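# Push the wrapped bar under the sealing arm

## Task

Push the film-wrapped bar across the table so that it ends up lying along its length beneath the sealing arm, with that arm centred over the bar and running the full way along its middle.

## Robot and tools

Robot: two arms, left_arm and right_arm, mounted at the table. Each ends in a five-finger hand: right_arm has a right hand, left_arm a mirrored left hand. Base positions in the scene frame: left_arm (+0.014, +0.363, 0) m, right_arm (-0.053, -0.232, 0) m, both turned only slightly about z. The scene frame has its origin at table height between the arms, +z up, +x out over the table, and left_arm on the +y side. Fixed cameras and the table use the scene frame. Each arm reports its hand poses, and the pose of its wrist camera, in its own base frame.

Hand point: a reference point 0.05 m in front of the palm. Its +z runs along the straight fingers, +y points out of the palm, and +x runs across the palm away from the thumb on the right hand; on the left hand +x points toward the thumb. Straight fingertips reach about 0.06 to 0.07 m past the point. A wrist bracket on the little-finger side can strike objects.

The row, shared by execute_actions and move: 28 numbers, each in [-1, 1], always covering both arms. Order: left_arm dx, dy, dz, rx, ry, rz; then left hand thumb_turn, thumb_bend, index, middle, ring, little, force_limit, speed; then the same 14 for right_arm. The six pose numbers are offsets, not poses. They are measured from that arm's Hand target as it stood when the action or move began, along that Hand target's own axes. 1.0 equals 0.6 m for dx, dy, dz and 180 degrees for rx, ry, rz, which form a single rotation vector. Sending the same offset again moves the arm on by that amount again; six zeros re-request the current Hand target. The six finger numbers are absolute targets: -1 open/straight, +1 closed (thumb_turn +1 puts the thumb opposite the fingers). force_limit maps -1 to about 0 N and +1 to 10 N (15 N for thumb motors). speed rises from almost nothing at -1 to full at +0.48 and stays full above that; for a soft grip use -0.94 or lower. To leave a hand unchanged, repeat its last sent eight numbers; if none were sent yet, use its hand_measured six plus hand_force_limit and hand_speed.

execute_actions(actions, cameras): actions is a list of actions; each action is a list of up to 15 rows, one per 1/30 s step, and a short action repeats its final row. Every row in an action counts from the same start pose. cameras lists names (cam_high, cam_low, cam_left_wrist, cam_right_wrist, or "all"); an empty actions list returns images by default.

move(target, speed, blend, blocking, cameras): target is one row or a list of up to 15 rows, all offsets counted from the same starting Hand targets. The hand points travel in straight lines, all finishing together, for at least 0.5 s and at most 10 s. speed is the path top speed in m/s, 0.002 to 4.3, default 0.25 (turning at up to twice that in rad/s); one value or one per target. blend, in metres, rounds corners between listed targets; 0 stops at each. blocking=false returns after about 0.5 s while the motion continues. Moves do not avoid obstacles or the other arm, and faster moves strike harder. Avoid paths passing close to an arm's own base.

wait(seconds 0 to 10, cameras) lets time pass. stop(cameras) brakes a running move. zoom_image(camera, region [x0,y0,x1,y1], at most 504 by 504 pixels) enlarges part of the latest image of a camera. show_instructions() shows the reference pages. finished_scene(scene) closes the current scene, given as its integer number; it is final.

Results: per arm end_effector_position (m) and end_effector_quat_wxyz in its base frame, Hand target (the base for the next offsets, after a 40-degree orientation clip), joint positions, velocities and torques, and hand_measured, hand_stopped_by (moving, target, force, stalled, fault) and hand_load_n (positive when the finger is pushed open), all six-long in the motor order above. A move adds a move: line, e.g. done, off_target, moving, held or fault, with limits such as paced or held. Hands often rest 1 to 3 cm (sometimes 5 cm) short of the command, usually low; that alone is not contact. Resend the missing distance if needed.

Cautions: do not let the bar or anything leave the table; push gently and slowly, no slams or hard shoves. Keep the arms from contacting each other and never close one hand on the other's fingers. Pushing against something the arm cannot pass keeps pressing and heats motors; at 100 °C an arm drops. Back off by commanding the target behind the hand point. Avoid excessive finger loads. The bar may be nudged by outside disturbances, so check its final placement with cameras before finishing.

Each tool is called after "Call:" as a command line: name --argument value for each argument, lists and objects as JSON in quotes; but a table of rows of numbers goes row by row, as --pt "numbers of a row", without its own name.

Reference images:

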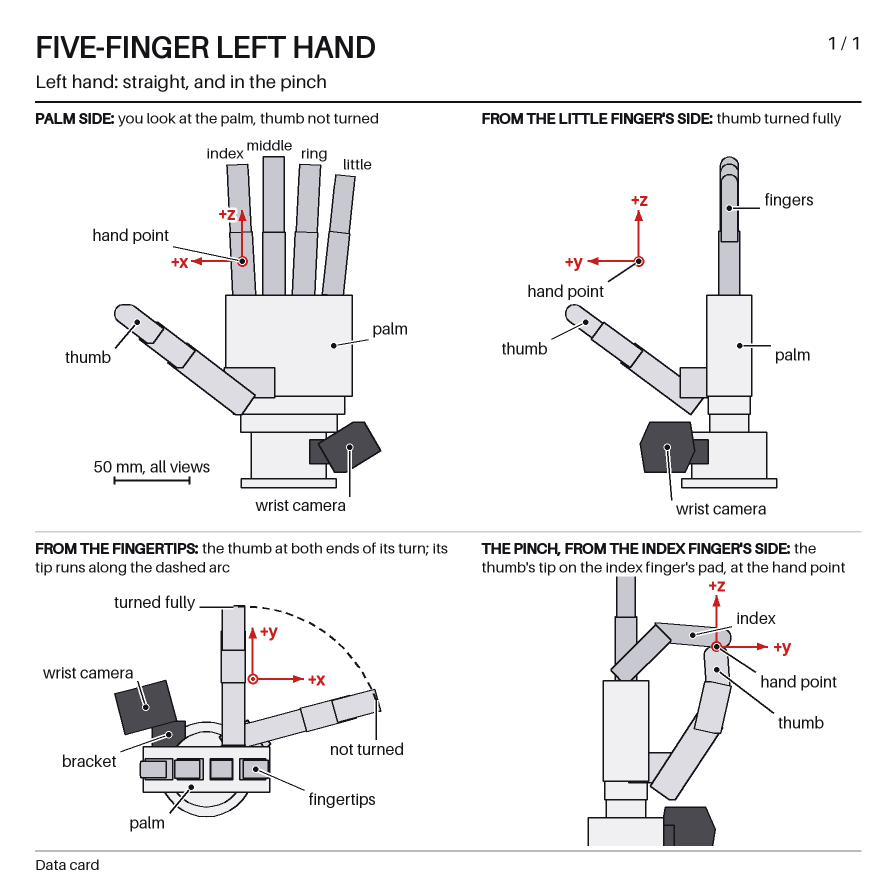

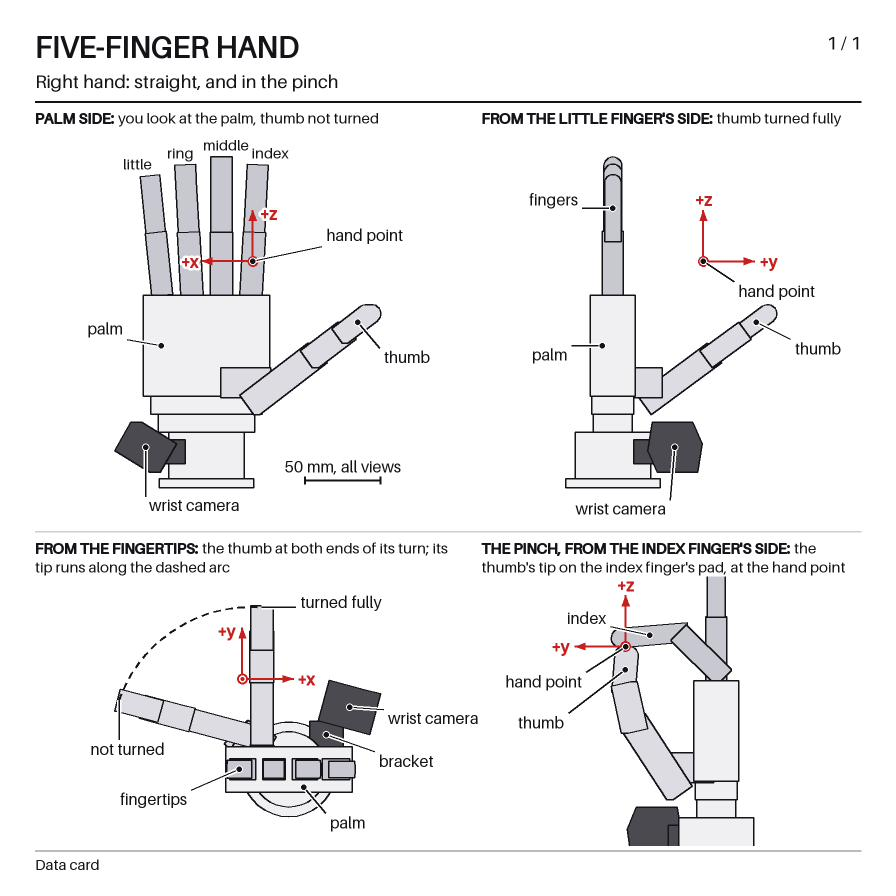

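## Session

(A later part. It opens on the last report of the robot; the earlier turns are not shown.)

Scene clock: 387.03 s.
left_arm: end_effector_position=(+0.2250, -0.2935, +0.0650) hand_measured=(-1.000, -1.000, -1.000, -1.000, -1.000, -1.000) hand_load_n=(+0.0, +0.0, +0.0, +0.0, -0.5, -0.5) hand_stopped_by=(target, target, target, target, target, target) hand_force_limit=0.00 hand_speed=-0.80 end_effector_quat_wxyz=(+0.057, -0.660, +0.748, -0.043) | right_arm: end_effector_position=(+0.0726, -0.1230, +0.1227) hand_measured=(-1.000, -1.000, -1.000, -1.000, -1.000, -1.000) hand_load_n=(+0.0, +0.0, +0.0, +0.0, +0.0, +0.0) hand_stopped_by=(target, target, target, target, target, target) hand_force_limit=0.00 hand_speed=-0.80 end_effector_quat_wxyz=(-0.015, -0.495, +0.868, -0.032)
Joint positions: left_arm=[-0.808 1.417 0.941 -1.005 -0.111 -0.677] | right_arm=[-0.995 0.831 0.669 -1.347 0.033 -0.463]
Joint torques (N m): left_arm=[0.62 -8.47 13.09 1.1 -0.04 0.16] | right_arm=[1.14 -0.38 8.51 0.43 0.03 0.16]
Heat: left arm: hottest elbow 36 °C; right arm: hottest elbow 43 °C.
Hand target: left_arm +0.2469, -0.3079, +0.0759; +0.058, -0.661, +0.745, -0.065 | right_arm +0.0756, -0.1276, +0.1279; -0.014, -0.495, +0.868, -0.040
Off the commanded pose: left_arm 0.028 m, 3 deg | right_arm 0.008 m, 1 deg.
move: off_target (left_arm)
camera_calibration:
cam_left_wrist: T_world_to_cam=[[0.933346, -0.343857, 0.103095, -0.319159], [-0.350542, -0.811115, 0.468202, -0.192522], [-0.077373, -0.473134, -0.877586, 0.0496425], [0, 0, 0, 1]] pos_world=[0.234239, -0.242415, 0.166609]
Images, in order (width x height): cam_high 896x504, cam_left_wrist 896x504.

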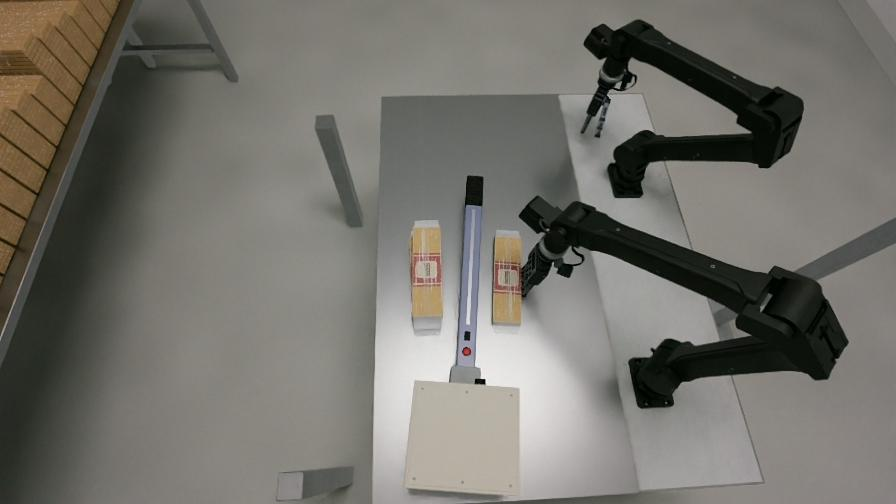

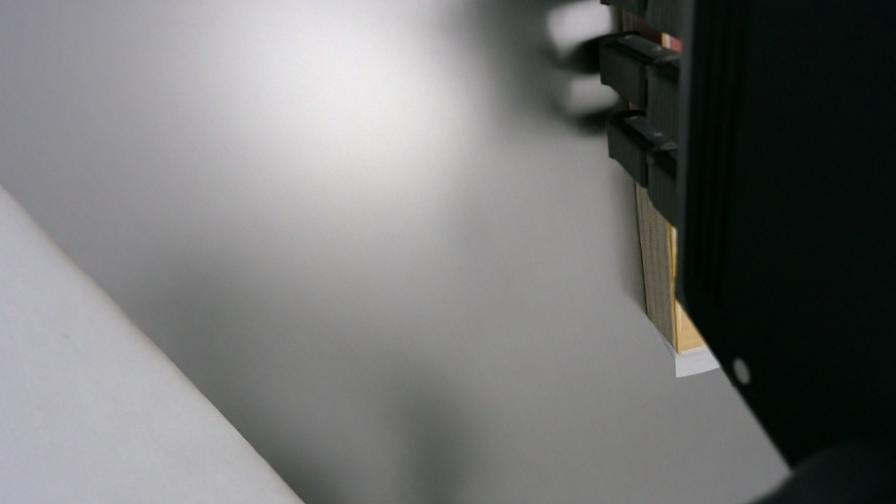

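Call:
move --pt "0 -0.0017 -0.0098 0 0 0 -1 -1 -1 -1 -1 -1 0 -0.8 0 0 0 0 0 0 -1 -1 -1 -1 -1 -1 0 -0.8" --pt "0.0121 -0.1242 0.0107 0 0 0 -1 -1 -1 -1 -1 -1 0 -0.8 0 0 0 0 0 0 -1 -1 -1 -1 -1 -1 0 -0.8" --speed 0.08 --cameras '["cam_left_wrist", "cam_high"]'

Call:
zoom_image --camera "cam_high" --region '[420, 180, 580, 340]'

Call:
zoom_image --camera "cam_left_wrist" --region '[440, 0, 896, 400]'

Scene clock: 408.47 s.
left_arm: end_effector_position=(+0.3016, -0.3171, +0.0729) hand_measured=(-1.000, -1.000, -1.000, -1.000, -1.000, -1.000) hand_load_n=(+0.0, +0.0, +0.0, +0.0, +0.0, +0.0) hand_stopped_by=(target, target, target, target, target, target) hand_force_limit=0.00 hand_speed=-0.80 end_effector_quat_wxyz=(+0.057, -0.660, +0.747, -0.055) | right_arm: end_effector_position=(+0.0726, -0.1230, +0.1227) hand_measured=(-1.000, -1.000, -1.000, -1.000, -1.000, -1.000) hand_load_n=(+0.0, +0.0, +0.0, +0.0, +0.0, +0.0) hand_stopped_by=(target, target, target, target, target, target) hand_force_limit=0.00 hand_speed=-0.80 end_effector_quat_wxyz=(-0.015, -0.495, +0.868, -0.032)
Joint positions: left_arm=[-0.718 1.567 1.13 -1.009 -0.098 -0.588] | right_arm=[-0.995 0.831 0.669 -1.347 0.033 -0.463]
Joint torques (N m): left_arm=[0.5 -10.93 13.39 0.34 -0.04 0.17] | right_arm=[1.26 -0.44 8.51 0.44 0.02 0.17]
Heat: left arm: hottest elbow 39 °C; right arm: hottest elbow 43 °C.
Hand target: left_arm +0.3200, -0.3240, +0.0825; +0.058, -0.661, +0.745, -0.065 | right_arm +0.0756, -0.1276, +0.1279; -0.014, -0.495, +0.868, -0.040
Off the commanded pose: left_arm 0.022 m, 1 deg | right_arm 0.008 m, 1 deg.
move: off_target (left_arm)
camera_calibration:
cam_left_wrist: T_world_to_cam=[[0.931536, -0.341703, 0.124421, -0.399764], [-0.357993, -0.801583, 0.47886, -0.184058], [-0.0638938, -0.490617, -0.86903, 0.0410489], [0, 0, 0, 1]] pos_world=[0.309126, -0.263999, 0.17355]
Images, in order (width x height): cam_high 896x504, cam_left_wrist 896x504.

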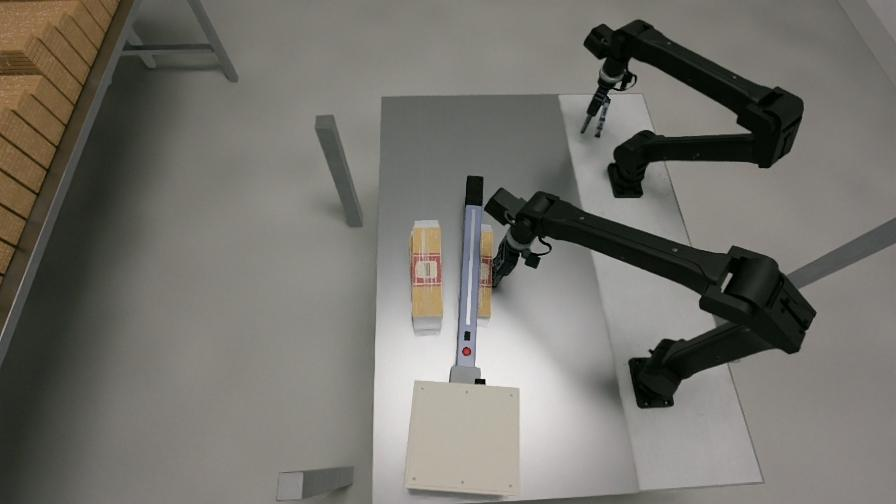

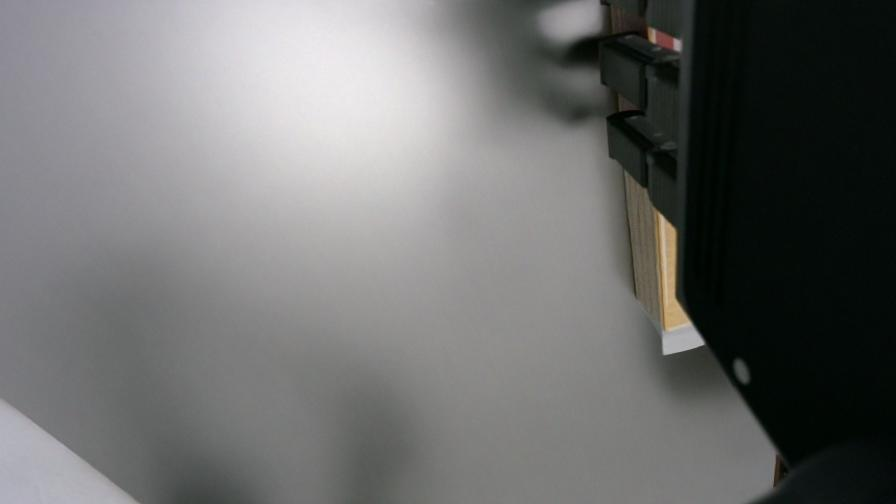

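Scaled by 3.150 from the camera's 896x504 image, which has a finer 1280x720 frame.

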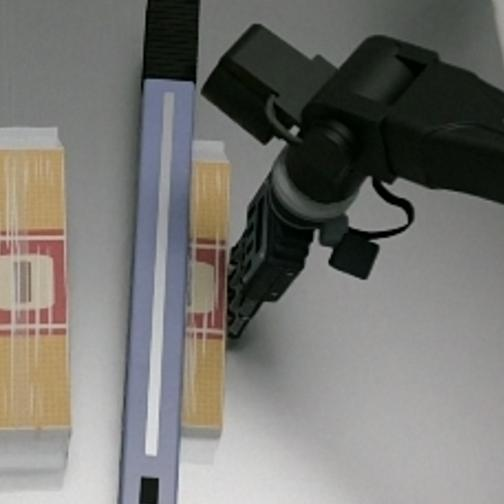

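Scaled by 1.105 from the camera's 896x504 image, which has a finer 1280x720 frame.

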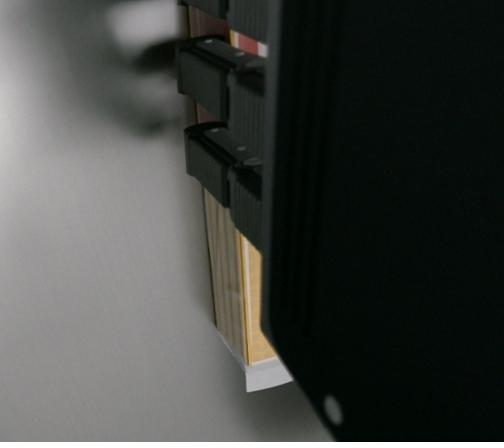

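Call:
move --target '[-0.0066, -0.0405, 0.0072, 0, 0, 0, -1, -1, -1, -1, -1, -1, 0, -0.8, 0, 0, 0, 0, 0, 0, -1, -1, -1, -1, -1, -1, 0, -0.8]' --speed 0.06 --cameras '["cam_left_wrist", "cam_high", "cam_low"]'

Call:
zoom_image --camera "cam_high" --region '[420, 180, 580, 340]'

Call:
zoom_image --camera "cam_low" --region '[330, 160, 700, 310]'

Scene clock: 427.53 s.
left_arm: end_effector_position=(+0.3261, -0.3174, +0.0735) hand_measured=(-1.000, -1.000, -1.000, -1.000, -1.000, -1.000) hand_load_n=(-0.5, +0.0, +0.0, -0.5, +0.5, +0.0) hand_stopped_by=(target, target, target, target, target, target) hand_force_limit=0.00 hand_speed=-0.80 end_effector_quat_wxyz=(+0.056, -0.660, +0.747, -0.056) | right_arm: end_effector_position=(+0.0726, -0.1230, +0.1227) hand_measured=(-1.000, -1.000, -1.000, -1.000, -1.000, -1.000) hand_load_n=(+0.0, +0.0, +0.0, +0.0, +0.0, +0.0) hand_stopped_by=(target, target, target, target, target, target) hand_force_limit=0.00 hand_speed=-0.80 end_effector_quat_wxyz=(-0.015, -0.495, +0.868, -0.032)
Joint positions: left_arm=[-0.684 1.611 1.186 -1.016 -0.092 -0.553] | right_arm=[-0.995 0.831 0.669 -1.347 0.033 -0.463]
Joint torques (N m): left_arm=[0.79 -11.52 13.5 0.34 -0.06 0.16] | right_arm=[1.14 -0.56 8.53 0.54 0.02 0.17]
Heat: left arm: hottest elbow 40 °C; right arm: hottest elbow 43 °C.
Hand target: left_arm +0.3450, -0.3232, +0.0826; +0.058, -0.661, +0.746, -0.065 | right_arm +0.0756, -0.1276, +0.1279; -0.014, -0.495, +0.868, -0.040
Off the commanded pose: left_arm 0.022 m, 1 deg | right_arm 0.008 m, 1 deg.
move: off_target (left_arm)
camera_calibration:
cam_left_wrist: T_world_to_cam=[[0.931199, -0.342452, 0.124879, -0.422974], [-0.358795, -0.800694, 0.479745, -0.175303], [-0.0642998, -0.491544, -0.868476, 0.042753], [0, 0, 0, 1]] pos_world=[0.333724, -0.264198, 0.174052]
Images, in order (width x height): cam_high 896x504, cam_low 896x504, cam_left_wrist 896x504.

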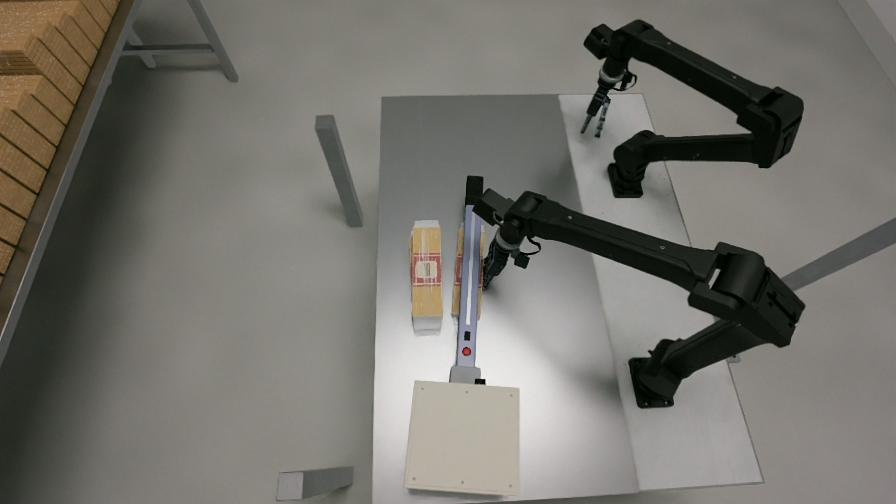

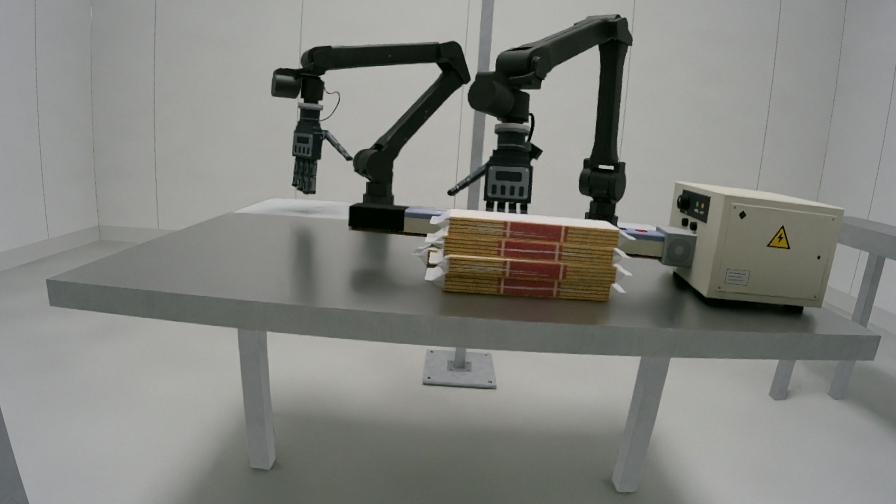

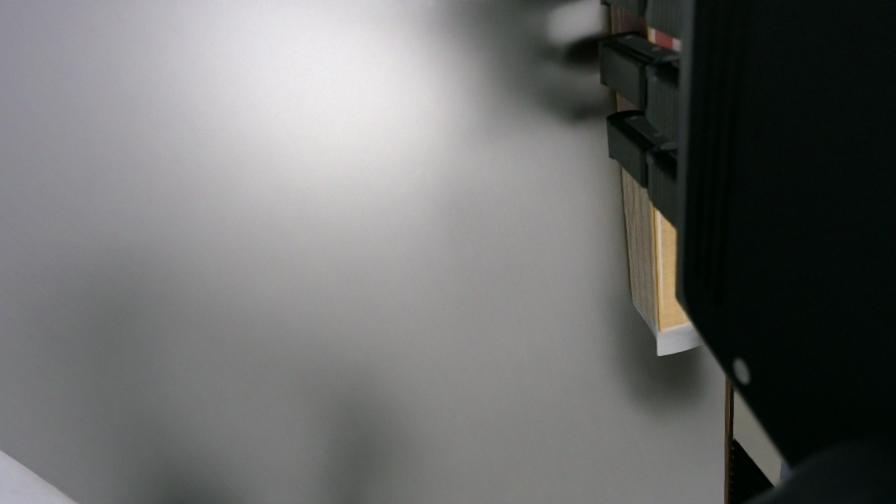

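Scaled by 3.150 from the camera's 896x504 image, which has a finer 1280x720 frame.

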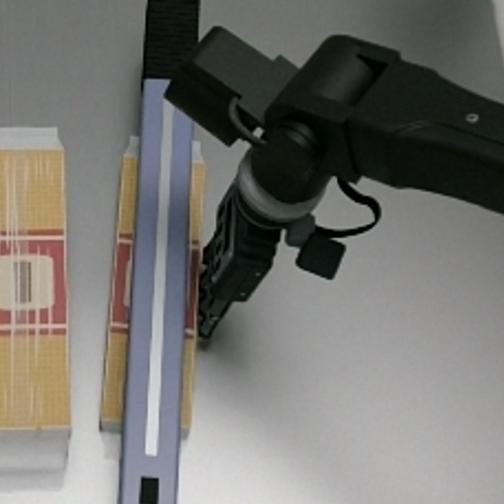

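Scaled by 1.362 from the camera's 896x504 image, which has a finer 1280x720 frame.

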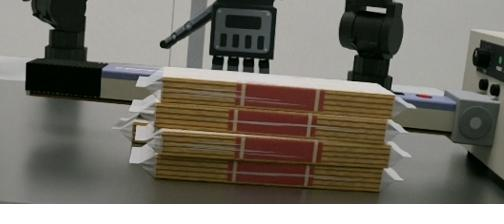

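Call:
move --pt "0 0.1313 -0.0231 0 0 0 -1 -1 -1 -1 -1 -1 0 -0.8 0 0 0 0 0 0 -1 -1 -1 -1 -1 -1 0 -0.8" --pt "0 0.0966 -0.2201 0 0 0 -1 -1 -1 -1 -1 -1 0 -0.8 0 0 0 0 0 0 -1 -1 -1 -1 -1 -1 0 -0.8" --speed 0.15 --cameras '["all"]'

Call:
zoom_image --camera "cam_high" --region '[400, 170, 560, 330]'

Scene clock: 447.03 s.
left_arm: end_effector_position=(+0.2590, -0.3005, +0.1860) hand_measured=(-1.000, -1.000, -1.000, -1.000, -1.000, -1.000) hand_load_n=(+0.0, +0.0, +0.0, +0.0, +0.0, +0.0) hand_stopped_by=(target, target, target, target, target, target) hand_force_limit=0.00 hand_speed=-0.80 end_effector_quat_wxyz=(+0.056, -0.661, +0.747, -0.049) | right_arm: end_effector_position=(+0.0726, -0.1230, +0.1227) hand_measured=(-1.000, -1.000, -1.000, -1.000, -1.000, -1.000) hand_load_n=(+0.0, +0.0, +0.0, +0.0, +0.0, +0.0) hand_stopped_by=(target, target, target, target, target, target) hand_force_limit=0.00 hand_speed=-0.80 end_effector_quat_wxyz=(-0.015, -0.495, +0.868, -0.032)
Joint positions: left_arm=[-0.757 1.381 1.239 -1.32 -0.103 -0.63] | right_arm=[-0.995 0.831 0.669 -1.347 0.033 -0.463]
Joint torques (N m): left_arm=[-1.26 -9.88 14.06 0.23 -0.2 -0.1] | right_arm=[1.2 -0.62 8.46 0.5 0.03 0.17]
Heat: left arm: hottest elbow 39 °C; right arm: hottest elbow 43 °C.
Hand target: left_arm +0.2655, -0.3135, +0.2025; +0.058, -0.661, +0.745, -0.065 | right_arm +0.0756, -0.1276, +0.1279; -0.014, -0.495, +0.868, -0.040
Off the commanded pose: left_arm 0.022 m, 2 deg | right_arm 0.008 m, 1 deg.
move: off_target (left_arm)
camera_calibration:
cam_left_wrist: T_world_to_cam=[[0.933682, -0.339745, 0.113189, -0.366425], [-0.351161, -0.806696, 0.475319, -0.242778], [-0.070178, -0.483544, -0.872502, 0.149179], [0, 0, 0, 1]] pos_world=[0.267339, -0.248204, 0.287031]

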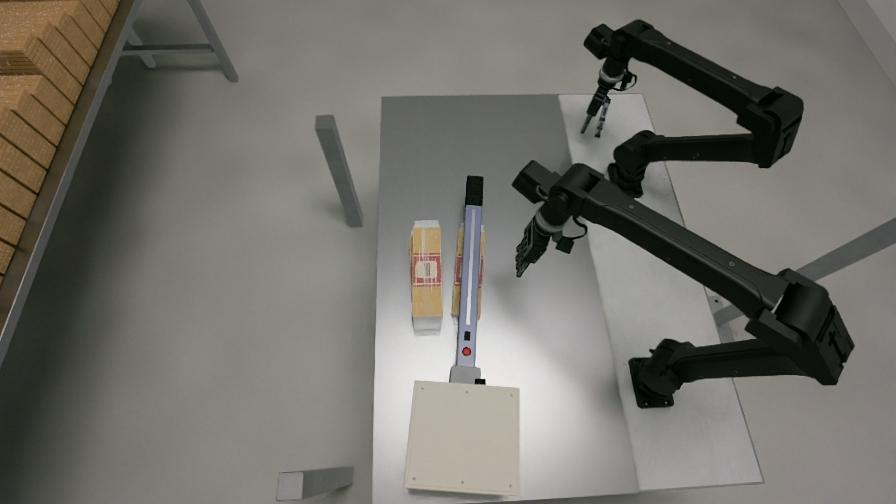

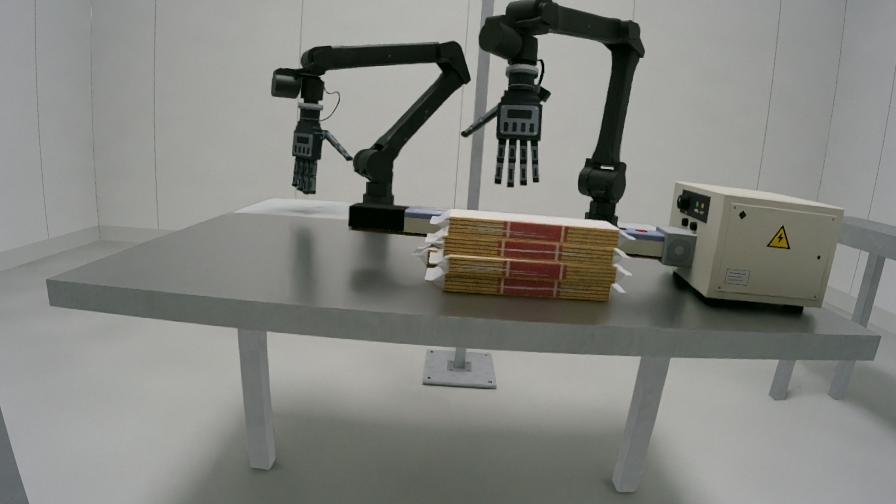

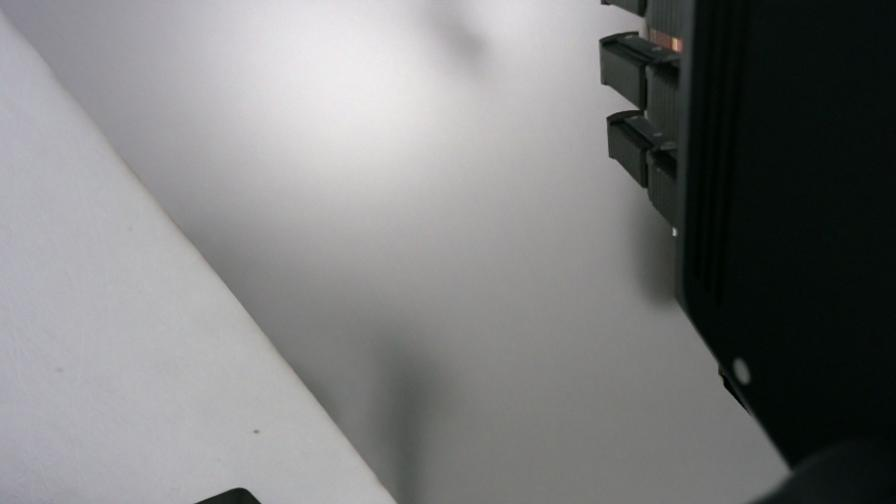

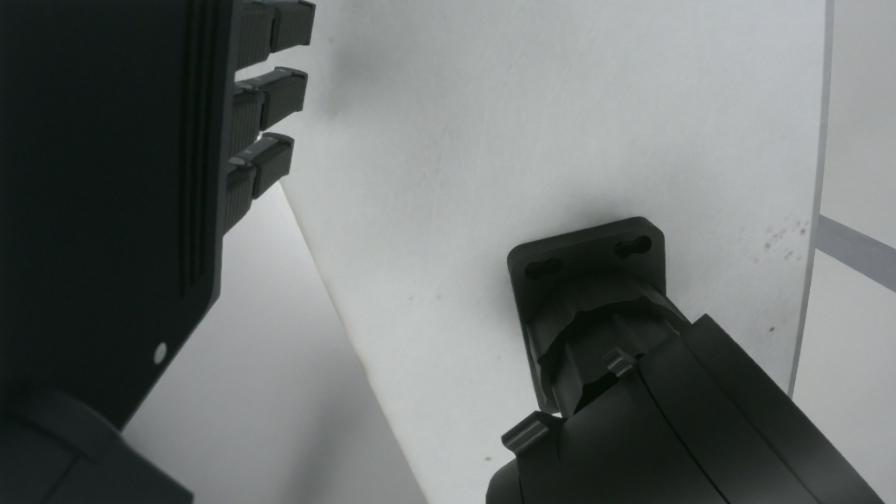

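Scaled by 3.150 from the camera's 896x504 image, which has a finer 1280x720 frame.

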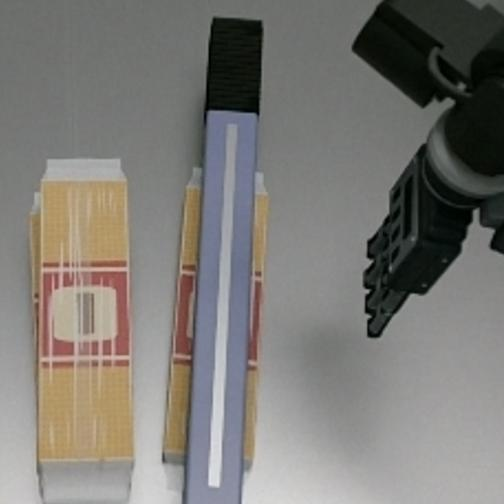

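Call:
move --target '[0, 0, 0, 0, 0, 0, -1, -1, -1, -1, -1, -1, 0, -0.8, -0.4137, 0.0003, 0.0200, 0.0415, -0.0352, -0.1300, -1, -1, -1, -1, -1, -1, 0, -0.8]' --speed 0.2 --cameras '["all"]'

Scene clock: 469.67 s.
left_arm: end_effector_position=(+0.2590, -0.3005, +0.1860) hand_measured=(-1.000, -1.000, -1.000, -1.000, -1.000, -1.000) hand_load_n=(+0.0, +0.0, +0.0, +0.0, +0.0, +0.0) hand_stopped_by=(target, target, target, target, target, target) hand_force_limit=0.00 hand_speed=-0.80 end_effector_quat_wxyz=(+0.056, -0.661, +0.747, -0.049) | right_arm: end_effector_position=(+0.1850, +0.0783, +0.0888) hand_measured=(-1.000, -1.000, -1.000, -1.000, -1.000, -1.000) hand_load_n=(+0.0, +0.0, +0.0, +0.0, +0.0, +0.0) hand_stopped_by=(target, target, target, target, target, target) hand_force_limit=0.00 hand_speed=-0.80 end_effector_quat_wxyz=(+0.043, -0.666, +0.743, -0.056)
Joint positions: left_arm=[-0.757 1.381 1.239 -1.32 -0.103 -0.63] | right_arm=[0.215 0.911 0.624 -1.154 0.055 0.321]
Joint torques (N m): left_arm=[-1.38 -9.99 14.01 0.31 -0.19 -0.08] | right_arm=[1.79 -0.26 10.11 0.94 0.1 0.36]
Heat: left arm: hottest elbow 42 °C; right arm: hottest elbow 43 °C.
Hand target: left_arm +0.2655, -0.3135, +0.2025; +0.058, -0.661, +0.745, -0.065 | right_arm +0.2020, +0.0845, +0.1000; +0.058, -0.662, +0.745, -0.065
Off the commanded pose: left_arm 0.022 m, 2 deg | right_arm 0.021 m, 2 deg.
move: off_target (left_arm, right_arm)
camera_calibration:
cam_left_wrist: T_world_to_cam=[[0.933682, -0.339745, 0.113189, -0.366425], [-0.351161, -0.806696, 0.475319, -0.242778], [-0.070178, -0.483544, -0.872502, 0.149179], [0, 0, 0, 1]] pos_world=[0.267339, -0.248204, 0.287031]
cam_right_wrist: T_world_to_cam=[[-0.977752, -0.188363, -0.0923054, 0.197475], [-0.209764, 0.87736, 0.431554, -0.0641984], [-0.000303818, 0.441315, -0.897352, 0.158755], [0, 0, 0, 1]] pos_world=[0.179663, 0.0234613, 0.188392]

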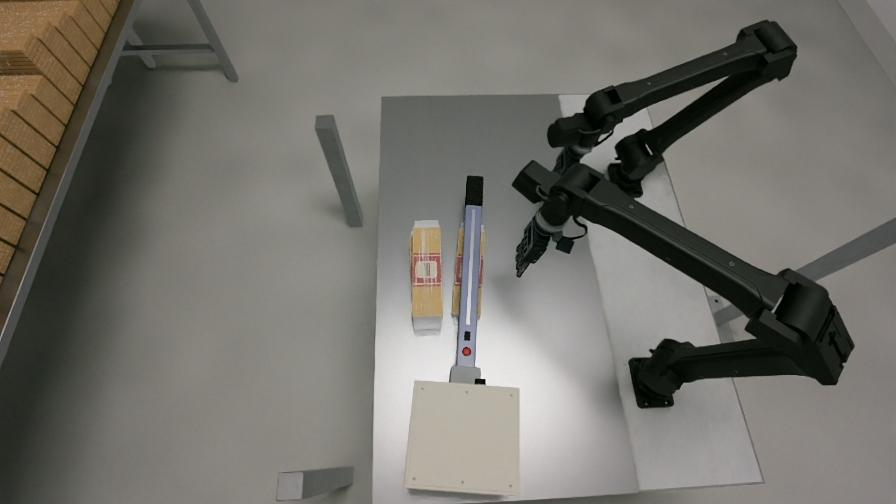

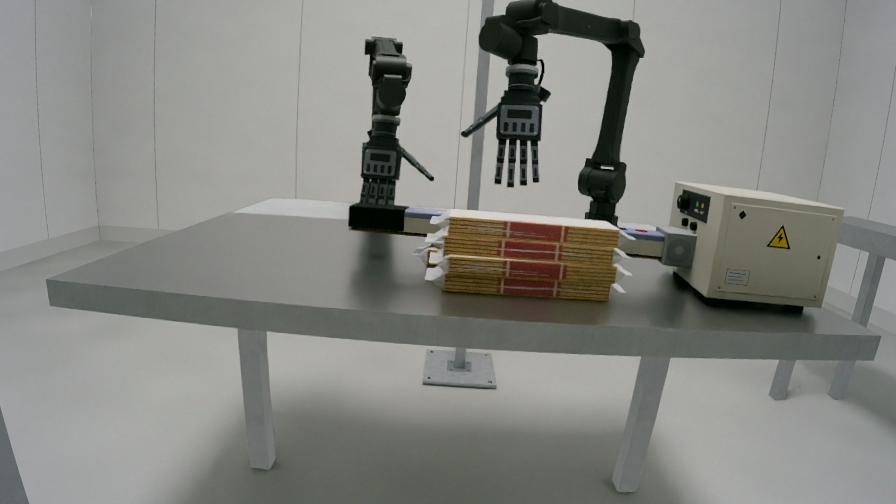

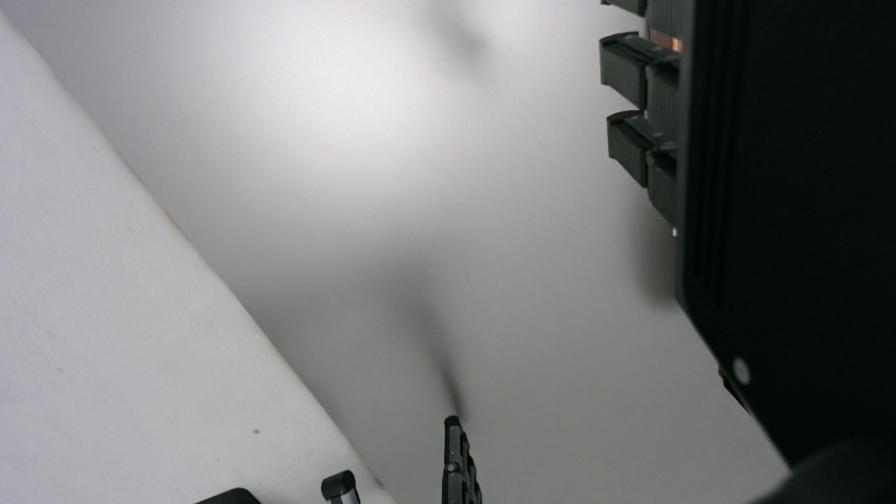

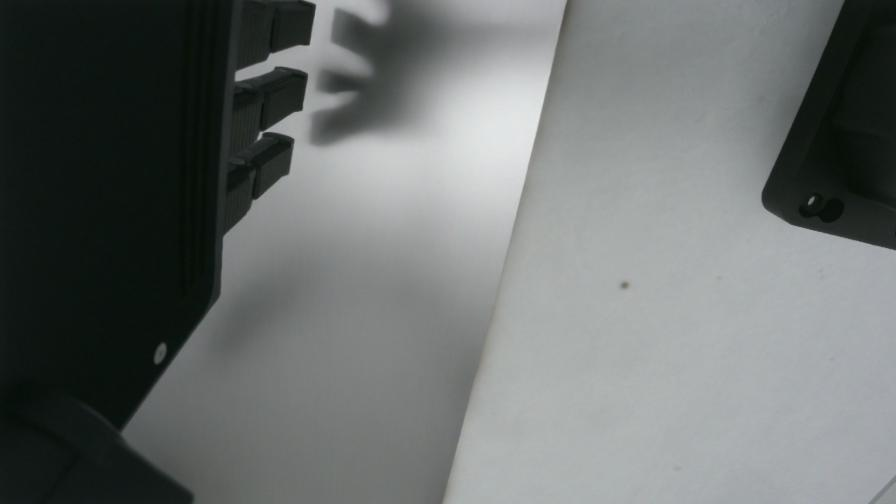

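Call:
zoom_image --camera "cam_right_wrist" --region '[200, 0, 500, 250]'

Call:
zoom_image --camera "cam_low" --region '[340, 120, 460, 240]'

Call:
zoom_image --camera "cam_left_wrist" --region '[300, 250, 600, 500]'

Scaled by 1.680 from the camera's 896x504 image, which has a finer 1280x720 frame.

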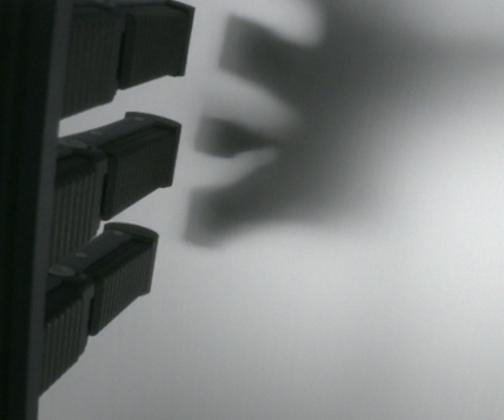

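Scaled by 4.200 from the camera's 896x504 image, which has a finer 1280x720 frame.

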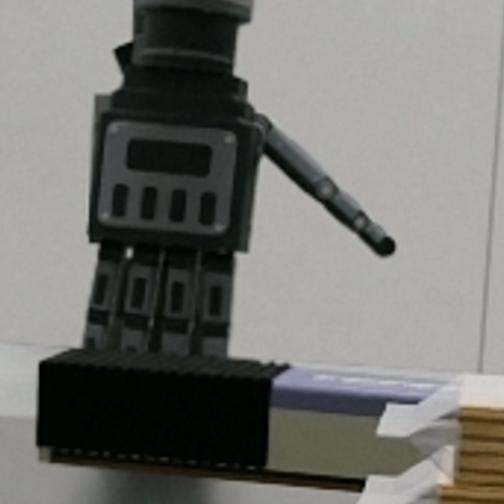

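Scaled by 1.680 from the camera's 896x504 image, which has a finer 1280x720 frame.

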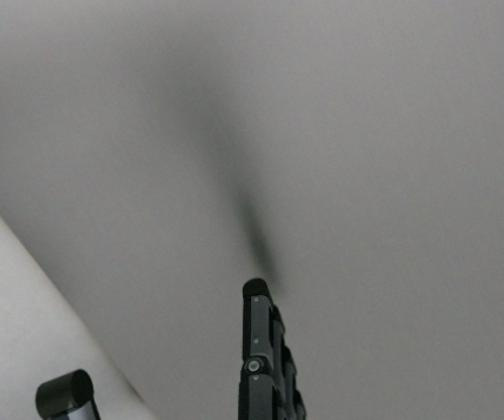

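Call:
move --target '[0, 0, 0, 0, 0, 0, -1, -1, -1, -1, -1, -1, 0, -0.8, 0, 0.0058, 0.0328, 0, 0, 0, -1, -1, -1, -1, -1, -1, 0, -0.8]' --speed 0.05 --cameras '["cam_right_wrist", "cam_left_wrist"]'

Call:
zoom_image --camera "cam_right_wrist" --region '[200, 0, 500, 250]'

Scene clock: 510.73 s.
left_arm: end_effector_position=(+0.2590, -0.3005, +0.1860) hand_measured=(-1.000, -1.000, -1.000, -1.000, -1.000, -1.000) hand_load_n=(+0.0, -0.5, +0.0, +0.0, +0.0, +0.0) hand_stopped_by=(target, target, target, target, target, target) hand_force_limit=0.00 hand_speed=-0.80 end_effector_quat_wxyz=(+0.056, -0.661, +0.747, -0.049) | right_arm: end_effector_position=(+0.2014, +0.0820, +0.0843) hand_measured=(-1.000, -1.000, -1.000, -1.000, -1.000, -1.000) hand_load_n=(+0.0, +0.0, +0.0, +0.0, +0.0, +0.0) hand_stopped_by=(target, target, target, target, target, target) hand_force_limit=0.00 hand_speed=-0.80 end_effector_quat_wxyz=(+0.061, -0.664, +0.742, -0.066)
Joint positions: left_arm=[-0.757 1.381 1.239 -1.32 -0.103 -0.63] | right_arm=[0.216 0.933 0.624 -1.09 0.055 0.322]
Joint torques (N m): left_arm=[-1.49 -9.7 14.01 0.25 -0.19 -0.1] | right_arm=[1.9 -0.79 7.04 1.18 0.11 0.3]
Heat: left arm: hottest elbow 44 °C; right arm: hottest elbow 45 °C.
Hand target: left_arm +0.2655, -0.3135, +0.2025; +0.058, -0.661, +0.745, -0.065 | right_arm +0.2020, +0.0846, +0.0801; +0.058, -0.662, +0.745, -0.065
Off the commanded pose: left_arm 0.022 m, 2 deg | right_arm 0.005 m, 1 deg.
move: off_target (left_arm)
camera_calibration:
cam_left_wrist: T_world_to_cam=[[0.933682, -0.339745, 0.113189, -0.366425], [-0.351161, -0.806696, 0.475319, -0.242778], [-0.070178, -0.483544, -0.872502, 0.149179], [0, 0, 0, 1]] pos_world=[0.267339, -0.248204, 0.287031]
cam_right_wrist: T_world_to_cam=[[-0.973089, -0.186571, -0.135237, 0.216416], [-0.227284, 0.873761, 0.429982, -0.0581472], [0.0379424, 0.449148, -0.892651, 0.144305], [0, 0, 0, 1]] pos_world=[0.191901, 0.0263693, 0.183084]
Images, in order (width x height): cam_left_wrist 896x504, cam_right_wrist 896x504.

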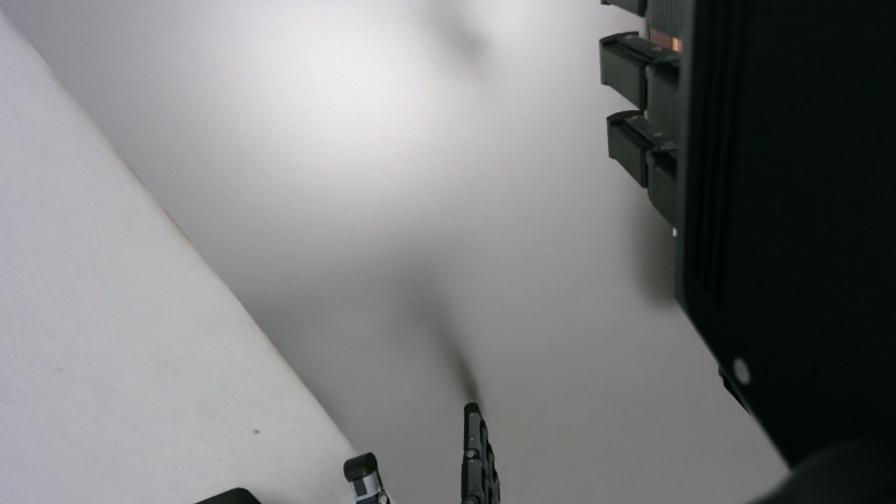

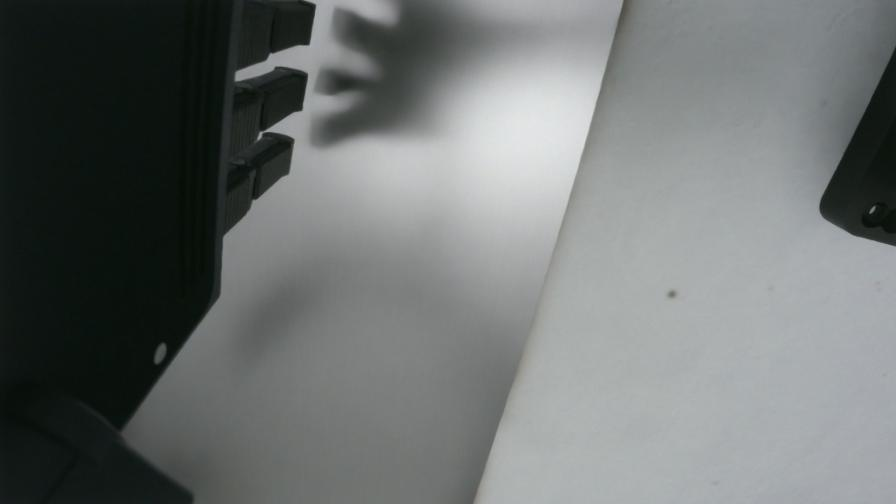

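Scaled by 1.680 from the camera's 896x504 image, which has a finer 1280x720 frame.

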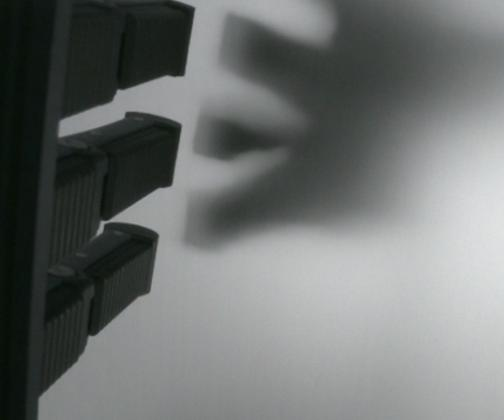

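Call:
move --target '[0, 0, 0, 0, 0, 0, -1, -1, -1, -1, -1, -1, 0, -0.8, 0, 0.0043, 0.0246, 0, 0, 0, -1, -1, -1, -1, -1, -1, 0, -0.8]' --speed 0.05 --cameras '["cam_right_wrist"]'

Call:
zoom_image --camera "cam_right_wrist" --region '[200, 0, 500, 250]'

Scene clock: 516.50 s.
left_arm: end_effector_position=(+0.2590, -0.3005, +0.1860) hand_measured=(-1.000, -1.000, -1.000, -1.000, -1.000, -1.000) hand_load_n=(+0.0, +0.0, +0.0, +0.0, +0.0, +0.0) hand_stopped_by=(target, target, target, target, target, target) hand_force_limit=0.00 hand_speed=-0.80 end_effector_quat_wxyz=(+0.056, -0.661, +0.747, -0.049) | right_arm: end_effector_position=(+0.2030, +0.0823, +0.0706) hand_measured=(-1.000, -1.000, -1.000, -1.000, -1.000, -1.000) hand_load_n=(-0.5, +0.0, +0.0, +0.0, +0.0, +0.0) hand_stopped_by=(target, target, target, target, target, target) hand_force_limit=0.00 hand_speed=-0.80 end_effector_quat_wxyz=(+0.062, -0.664, +0.742, -0.067)
Joint positions: left_arm=[-0.757 1.381 1.239 -1.32 -0.103 -0.63] | right_arm=[0.216 0.952 0.596 -1.04 0.055 0.322]
Joint torques (N m): left_arm=[-1.38 -9.64 14.09 0.21 -0.19 -0.09] | right_arm=[1.79 -0.73 6.64 1.01 0.11 0.3]
Heat: left arm: hottest elbow 44 °C; right arm: hottest elbow 45 °C.
Hand target: left_arm +0.2655, -0.3135, +0.2025; +0.058, -0.661, +0.745, -0.065 | right_arm +0.2019, +0.0846, +0.0651; +0.058, -0.662, +0.745, -0.065
Off the commanded pose: left_arm 0.022 m, 2 deg | right_arm 0.006 m, 1 deg.
move: off_target (left_arm)
camera_calibration:
cam_right_wrist: T_world_to_cam=[[-0.972679, -0.186526, -0.138216, 0.216182], [-0.228587, 0.873472, 0.429879, -0.0518384], [0.0405442, 0.449728, -0.892245, 0.131264], [0, 0, 0, 1]] pos_world=[0.193104, 0.0265699, 0.169283]
Images, in order (width x height): cam_right_wrist 896x504.

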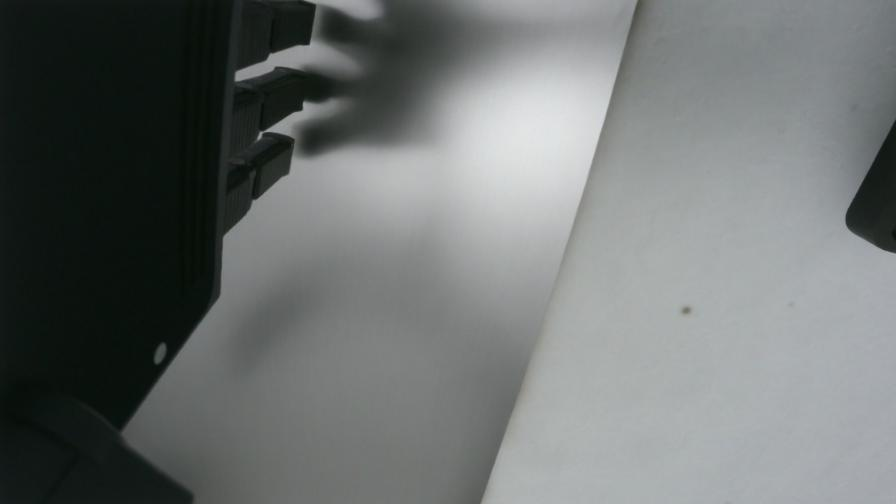

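Scaled by 1.680 from the camera's 896x504 image, which has a finer 1280x720 frame.

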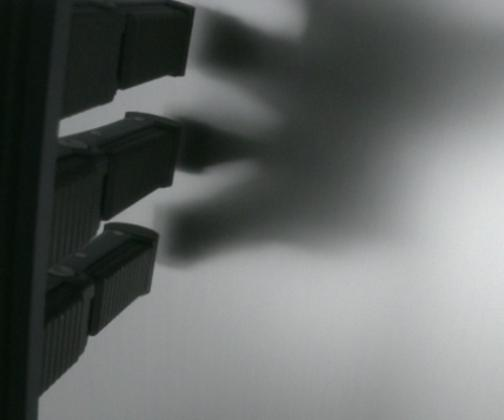

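Call:
finished_scene --scene 1

The scene is finished: the task was done.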